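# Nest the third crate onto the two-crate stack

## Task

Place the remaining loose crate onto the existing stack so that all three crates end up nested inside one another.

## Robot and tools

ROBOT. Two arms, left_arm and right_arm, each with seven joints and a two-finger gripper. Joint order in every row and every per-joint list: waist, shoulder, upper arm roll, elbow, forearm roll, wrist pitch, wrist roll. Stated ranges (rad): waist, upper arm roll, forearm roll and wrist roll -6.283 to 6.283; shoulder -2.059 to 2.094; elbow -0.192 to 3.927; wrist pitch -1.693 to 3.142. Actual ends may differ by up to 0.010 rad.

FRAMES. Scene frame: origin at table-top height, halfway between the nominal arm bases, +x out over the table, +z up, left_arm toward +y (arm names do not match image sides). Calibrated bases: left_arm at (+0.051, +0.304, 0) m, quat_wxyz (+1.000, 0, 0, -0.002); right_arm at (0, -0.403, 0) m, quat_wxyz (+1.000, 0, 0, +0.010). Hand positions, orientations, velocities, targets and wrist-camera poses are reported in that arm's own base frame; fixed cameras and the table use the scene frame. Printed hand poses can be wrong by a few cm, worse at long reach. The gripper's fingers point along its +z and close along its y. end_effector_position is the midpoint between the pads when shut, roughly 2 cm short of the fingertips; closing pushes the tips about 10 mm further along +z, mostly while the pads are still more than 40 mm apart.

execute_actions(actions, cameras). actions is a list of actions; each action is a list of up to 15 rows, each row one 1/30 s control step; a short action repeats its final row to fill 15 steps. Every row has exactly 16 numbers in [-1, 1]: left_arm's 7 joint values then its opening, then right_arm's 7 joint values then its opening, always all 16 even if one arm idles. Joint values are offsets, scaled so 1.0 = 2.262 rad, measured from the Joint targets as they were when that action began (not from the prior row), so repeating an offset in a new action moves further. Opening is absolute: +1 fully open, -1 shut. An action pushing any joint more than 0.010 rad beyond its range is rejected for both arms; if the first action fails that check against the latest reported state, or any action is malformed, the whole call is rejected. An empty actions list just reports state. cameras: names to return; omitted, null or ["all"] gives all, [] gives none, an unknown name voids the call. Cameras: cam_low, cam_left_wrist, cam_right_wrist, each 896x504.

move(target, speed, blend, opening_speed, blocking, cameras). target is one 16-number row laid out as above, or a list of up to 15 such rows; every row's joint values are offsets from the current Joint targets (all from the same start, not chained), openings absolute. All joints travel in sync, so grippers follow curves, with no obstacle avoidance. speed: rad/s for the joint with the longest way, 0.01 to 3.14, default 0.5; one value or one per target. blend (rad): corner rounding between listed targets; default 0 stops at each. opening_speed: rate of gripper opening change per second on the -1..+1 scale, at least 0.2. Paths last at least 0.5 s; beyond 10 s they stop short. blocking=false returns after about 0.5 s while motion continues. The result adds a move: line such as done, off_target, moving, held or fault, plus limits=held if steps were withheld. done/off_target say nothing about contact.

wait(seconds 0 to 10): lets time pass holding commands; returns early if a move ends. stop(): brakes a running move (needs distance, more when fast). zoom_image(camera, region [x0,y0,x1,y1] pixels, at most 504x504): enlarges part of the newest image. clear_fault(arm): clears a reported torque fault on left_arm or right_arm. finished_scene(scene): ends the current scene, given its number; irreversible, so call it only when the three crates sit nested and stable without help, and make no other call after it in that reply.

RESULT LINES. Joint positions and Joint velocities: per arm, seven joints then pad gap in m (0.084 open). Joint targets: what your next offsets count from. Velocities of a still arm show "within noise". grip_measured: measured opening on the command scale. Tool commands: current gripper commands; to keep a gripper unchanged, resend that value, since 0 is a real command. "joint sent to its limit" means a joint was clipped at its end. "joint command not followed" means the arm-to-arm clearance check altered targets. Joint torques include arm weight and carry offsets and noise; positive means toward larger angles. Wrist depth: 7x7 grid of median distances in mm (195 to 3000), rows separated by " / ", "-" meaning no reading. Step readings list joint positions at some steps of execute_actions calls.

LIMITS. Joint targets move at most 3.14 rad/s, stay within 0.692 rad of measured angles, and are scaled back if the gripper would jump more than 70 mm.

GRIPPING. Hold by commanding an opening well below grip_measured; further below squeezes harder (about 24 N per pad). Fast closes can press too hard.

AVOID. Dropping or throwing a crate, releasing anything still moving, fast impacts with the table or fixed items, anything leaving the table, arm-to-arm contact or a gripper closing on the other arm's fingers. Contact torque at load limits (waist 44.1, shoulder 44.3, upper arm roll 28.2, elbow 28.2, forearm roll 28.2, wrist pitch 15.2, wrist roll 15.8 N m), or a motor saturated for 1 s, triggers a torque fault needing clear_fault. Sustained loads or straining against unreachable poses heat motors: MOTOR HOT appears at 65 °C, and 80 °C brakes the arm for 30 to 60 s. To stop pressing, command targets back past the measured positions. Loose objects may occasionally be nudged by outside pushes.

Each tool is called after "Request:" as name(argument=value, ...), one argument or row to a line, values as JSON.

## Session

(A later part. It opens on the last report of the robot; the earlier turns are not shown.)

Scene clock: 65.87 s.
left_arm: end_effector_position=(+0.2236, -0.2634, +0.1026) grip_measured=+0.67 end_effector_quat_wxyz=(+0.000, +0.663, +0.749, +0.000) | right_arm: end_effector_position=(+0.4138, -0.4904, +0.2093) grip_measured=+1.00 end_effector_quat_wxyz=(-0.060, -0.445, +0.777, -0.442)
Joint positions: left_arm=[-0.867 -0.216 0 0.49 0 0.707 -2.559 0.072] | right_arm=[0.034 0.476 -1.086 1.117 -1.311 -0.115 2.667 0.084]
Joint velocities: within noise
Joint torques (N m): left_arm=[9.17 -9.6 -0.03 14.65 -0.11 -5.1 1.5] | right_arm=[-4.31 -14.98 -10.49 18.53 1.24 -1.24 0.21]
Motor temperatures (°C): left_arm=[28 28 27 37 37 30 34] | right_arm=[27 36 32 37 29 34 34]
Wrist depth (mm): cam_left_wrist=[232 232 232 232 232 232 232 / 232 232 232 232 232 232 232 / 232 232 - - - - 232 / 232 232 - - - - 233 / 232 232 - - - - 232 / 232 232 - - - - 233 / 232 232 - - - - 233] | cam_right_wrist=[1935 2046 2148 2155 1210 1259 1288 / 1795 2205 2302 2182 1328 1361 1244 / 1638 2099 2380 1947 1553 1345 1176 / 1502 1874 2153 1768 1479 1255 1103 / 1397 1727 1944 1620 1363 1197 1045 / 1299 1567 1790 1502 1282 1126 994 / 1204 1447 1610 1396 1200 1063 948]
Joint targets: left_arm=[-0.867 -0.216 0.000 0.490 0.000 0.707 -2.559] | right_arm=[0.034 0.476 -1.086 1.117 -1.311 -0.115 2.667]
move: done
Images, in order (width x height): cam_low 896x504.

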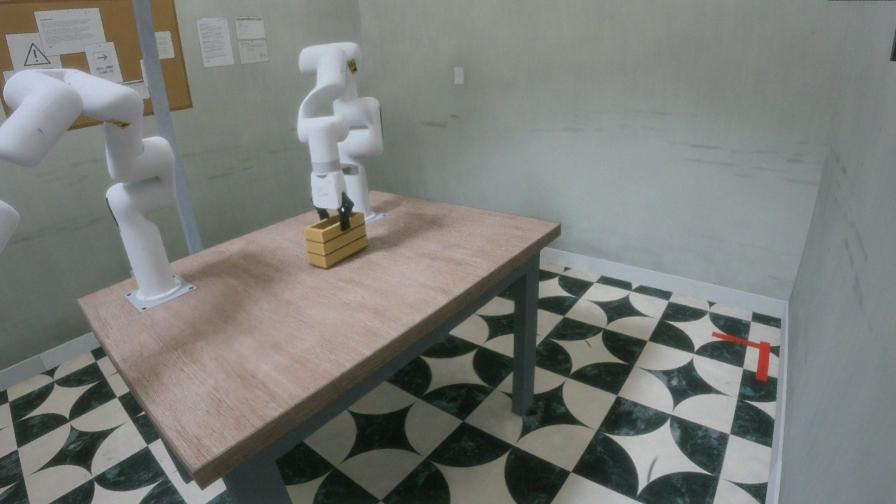

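Request:
move(
  target=[
    [0,0,0,0,0,0,0,1,0,0,0,0,0,0,0,1],
  ],
  opening_speed=0.5,
  cameras=[],
)

Request:
move(
  target=[
    [0,-0.0137,0,0.0062,0,0.0198,0,1,0,0,0,0,0,0,0,1],
    [0,-0.0467,0,0.0277,0,0.0744,0,1,0,0,0,0,0,0,0,1],
  ],
  speed=0.2,
  cameras=["cam_low","cam_left_wrist"],
)

Request:
zoom_image(
  camera="cam_low",
  region=[300, 200, 375, 272],
)

Scene clock: 70.10 s.
left_arm: end_effector_position=(+0.2236, -0.2634, +0.1026) grip_measured=+1.00 end_effector_quat_wxyz=(+0.000, +0.663, +0.749, +0.000) | right_arm: end_effector_position=(+0.4138, -0.4904, +0.2093) grip_measured=+1.00 end_effector_quat_wxyz=(-0.060, -0.445, +0.777, -0.442)
Joint positions: left_arm=[-0.867 -0.216 0 0.49 0 0.707 -2.559 0.084] | right_arm=[0.034 0.476 -1.086 1.117 -1.311 -0.115 2.667 0.084]
Joint velocities: within noise
Joint torques (N m): left_arm=[7.91 -10.5 -0.19 16.43 -0.08 -4.46 1.37] | right_arm=[-4.09 -14.98 -10.57 18.45 1.2 -1.19 0.23]
Motor temperatures (°C): left_arm=[28 28 27 36 37 30 34] | right_arm=[27 36 32 37 29 34 34]
Wrist depth (mm): cam_left_wrist=[232 232 232 232 232 232 232 / 232 232 232 232 232 232 232 / 232 232 - - - - 232 / 232 232 - - - - 233 / 232 232 - - - - 233 / 232 232 - - - - 233 / 232 232 - - - - 232] | cam_right_wrist=[1946 2054 2149 2145 1213 1265 1281 / 1794 2188 2294 2175 1329 1362 1243 / 1645 2106 2401 1951 1530 1360 1164 / 1502 1888 2157 1756 1465 1256 1101 / 1400 1709 1941 1628 1379 1184 1047 / 1285 1563 1776 1496 1281 1114 993 / 1204 1445 1607 1400 1204 1064 945]
Joint targets: left_arm=[-0.867 -0.216 0.000 0.490 0.000 0.707 -2.559] | right_arm=[0.034 0.476 -1.086 1.117 -1.311 -0.115 2.667]
move: done
No camera images: "cameras" was empty.

Scene clock: 71.50 s.
left_arm: end_effector_position=(+0.2236, -0.2633, +0.1497) grip_measured=+1.00 end_effector_quat_wxyz=(+0.000, +0.663, +0.749, +0.000) | right_arm: end_effector_position=(+0.4138, -0.4904, +0.2093) grip_measured=+1.00 end_effector_quat_wxyz=(-0.060, -0.445, +0.777, -0.442)
Joint positions: left_arm=[-0.867 -0.322 0 0.553 0 0.875 -2.559 0.084] | right_arm=[0.034 0.476 -1.086 1.117 -1.311 -0.115 2.667 0.084]
Joint velocities: within noise
Joint torques (N m): left_arm=[7.82 -21.47 -0.13 22.45 -0.05 -0.19 1.31] | right_arm=[-3.91 -14.98 -10.5 18.71 1.18 -1.14 0.22]
Motor temperatures (°C): left_arm=[28 28 27 37 37 30 34] | right_arm=[27 36 32 37 29 34 34]
Wrist depth (mm): cam_left_wrist=[278 278 279 279 279 279 279 / 279 279 279 279 279 279 279 / 279 279 279 279 279 279 279 / 279 279 279 198 198 279 279 / 278 279 279 199 198 279 279 / 279 279 279 198 198 280 280 / 279 279 279 199 199 279 280] | cam_right_wrist=[1928 2039 2154 2127 1213 1262 1286 / 1788 2210 2298 2177 1335 1371 1244 / 1666 2122 2377 1945 1524 1349 1167 / 1509 1899 2164 1765 1475 1265 1105 / 1403 1717 1948 1623 1361 1180 1047 / 1302 1567 1776 1505 1286 1120 997 / 1208 1456 1604 1402 1206 1059 942]
Joint targets: left_arm=[-0.867 -0.322 0.000 0.553 0.000 0.875 -2.559] | right_arm=[0.034 0.476 -1.086 1.117 -1.311 -0.115 2.667]
move: done
Images, in order (width x height): cam_low 896x504, cam_left_wrist 896x504.

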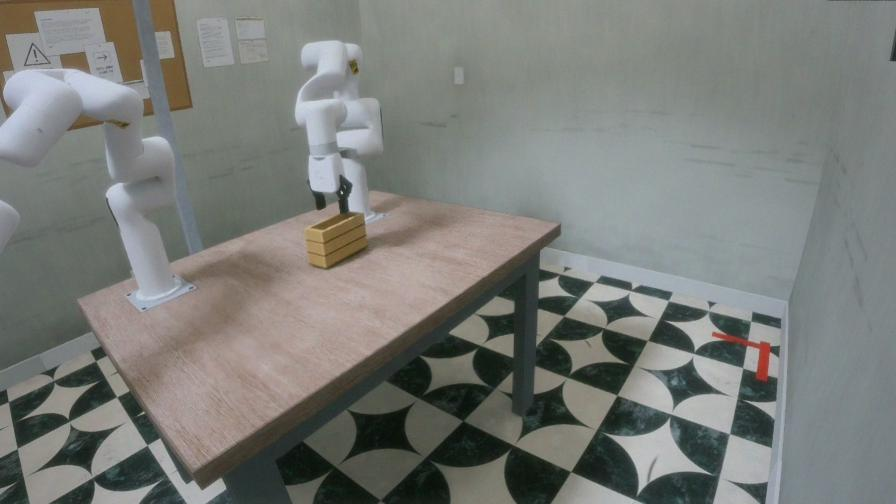

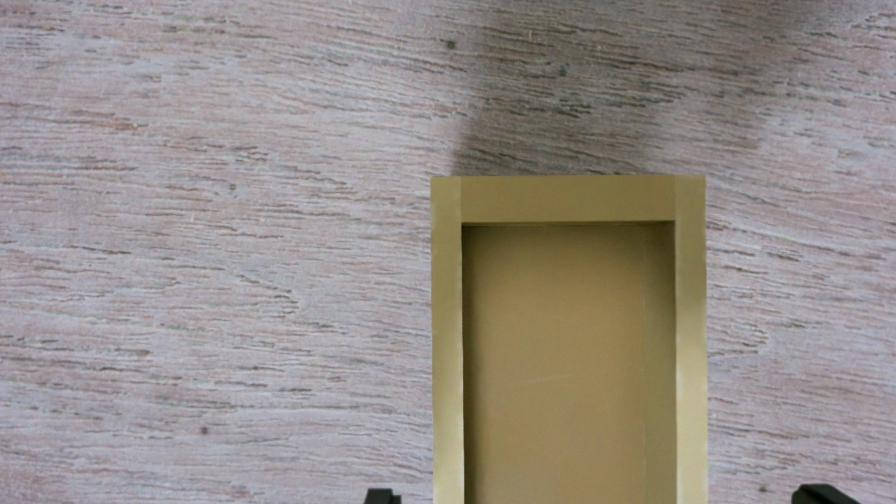

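Scaled by 6.720 from the camera's 896x504 image, which has a finer 1280x720 frame.

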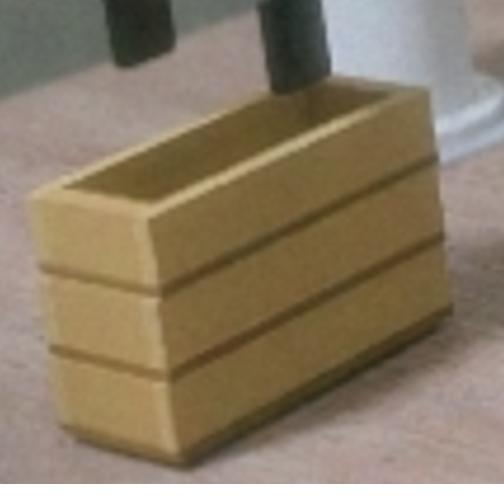

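Request:
finished_scene(
  scene=3,
)

The scene is finished: the task was done.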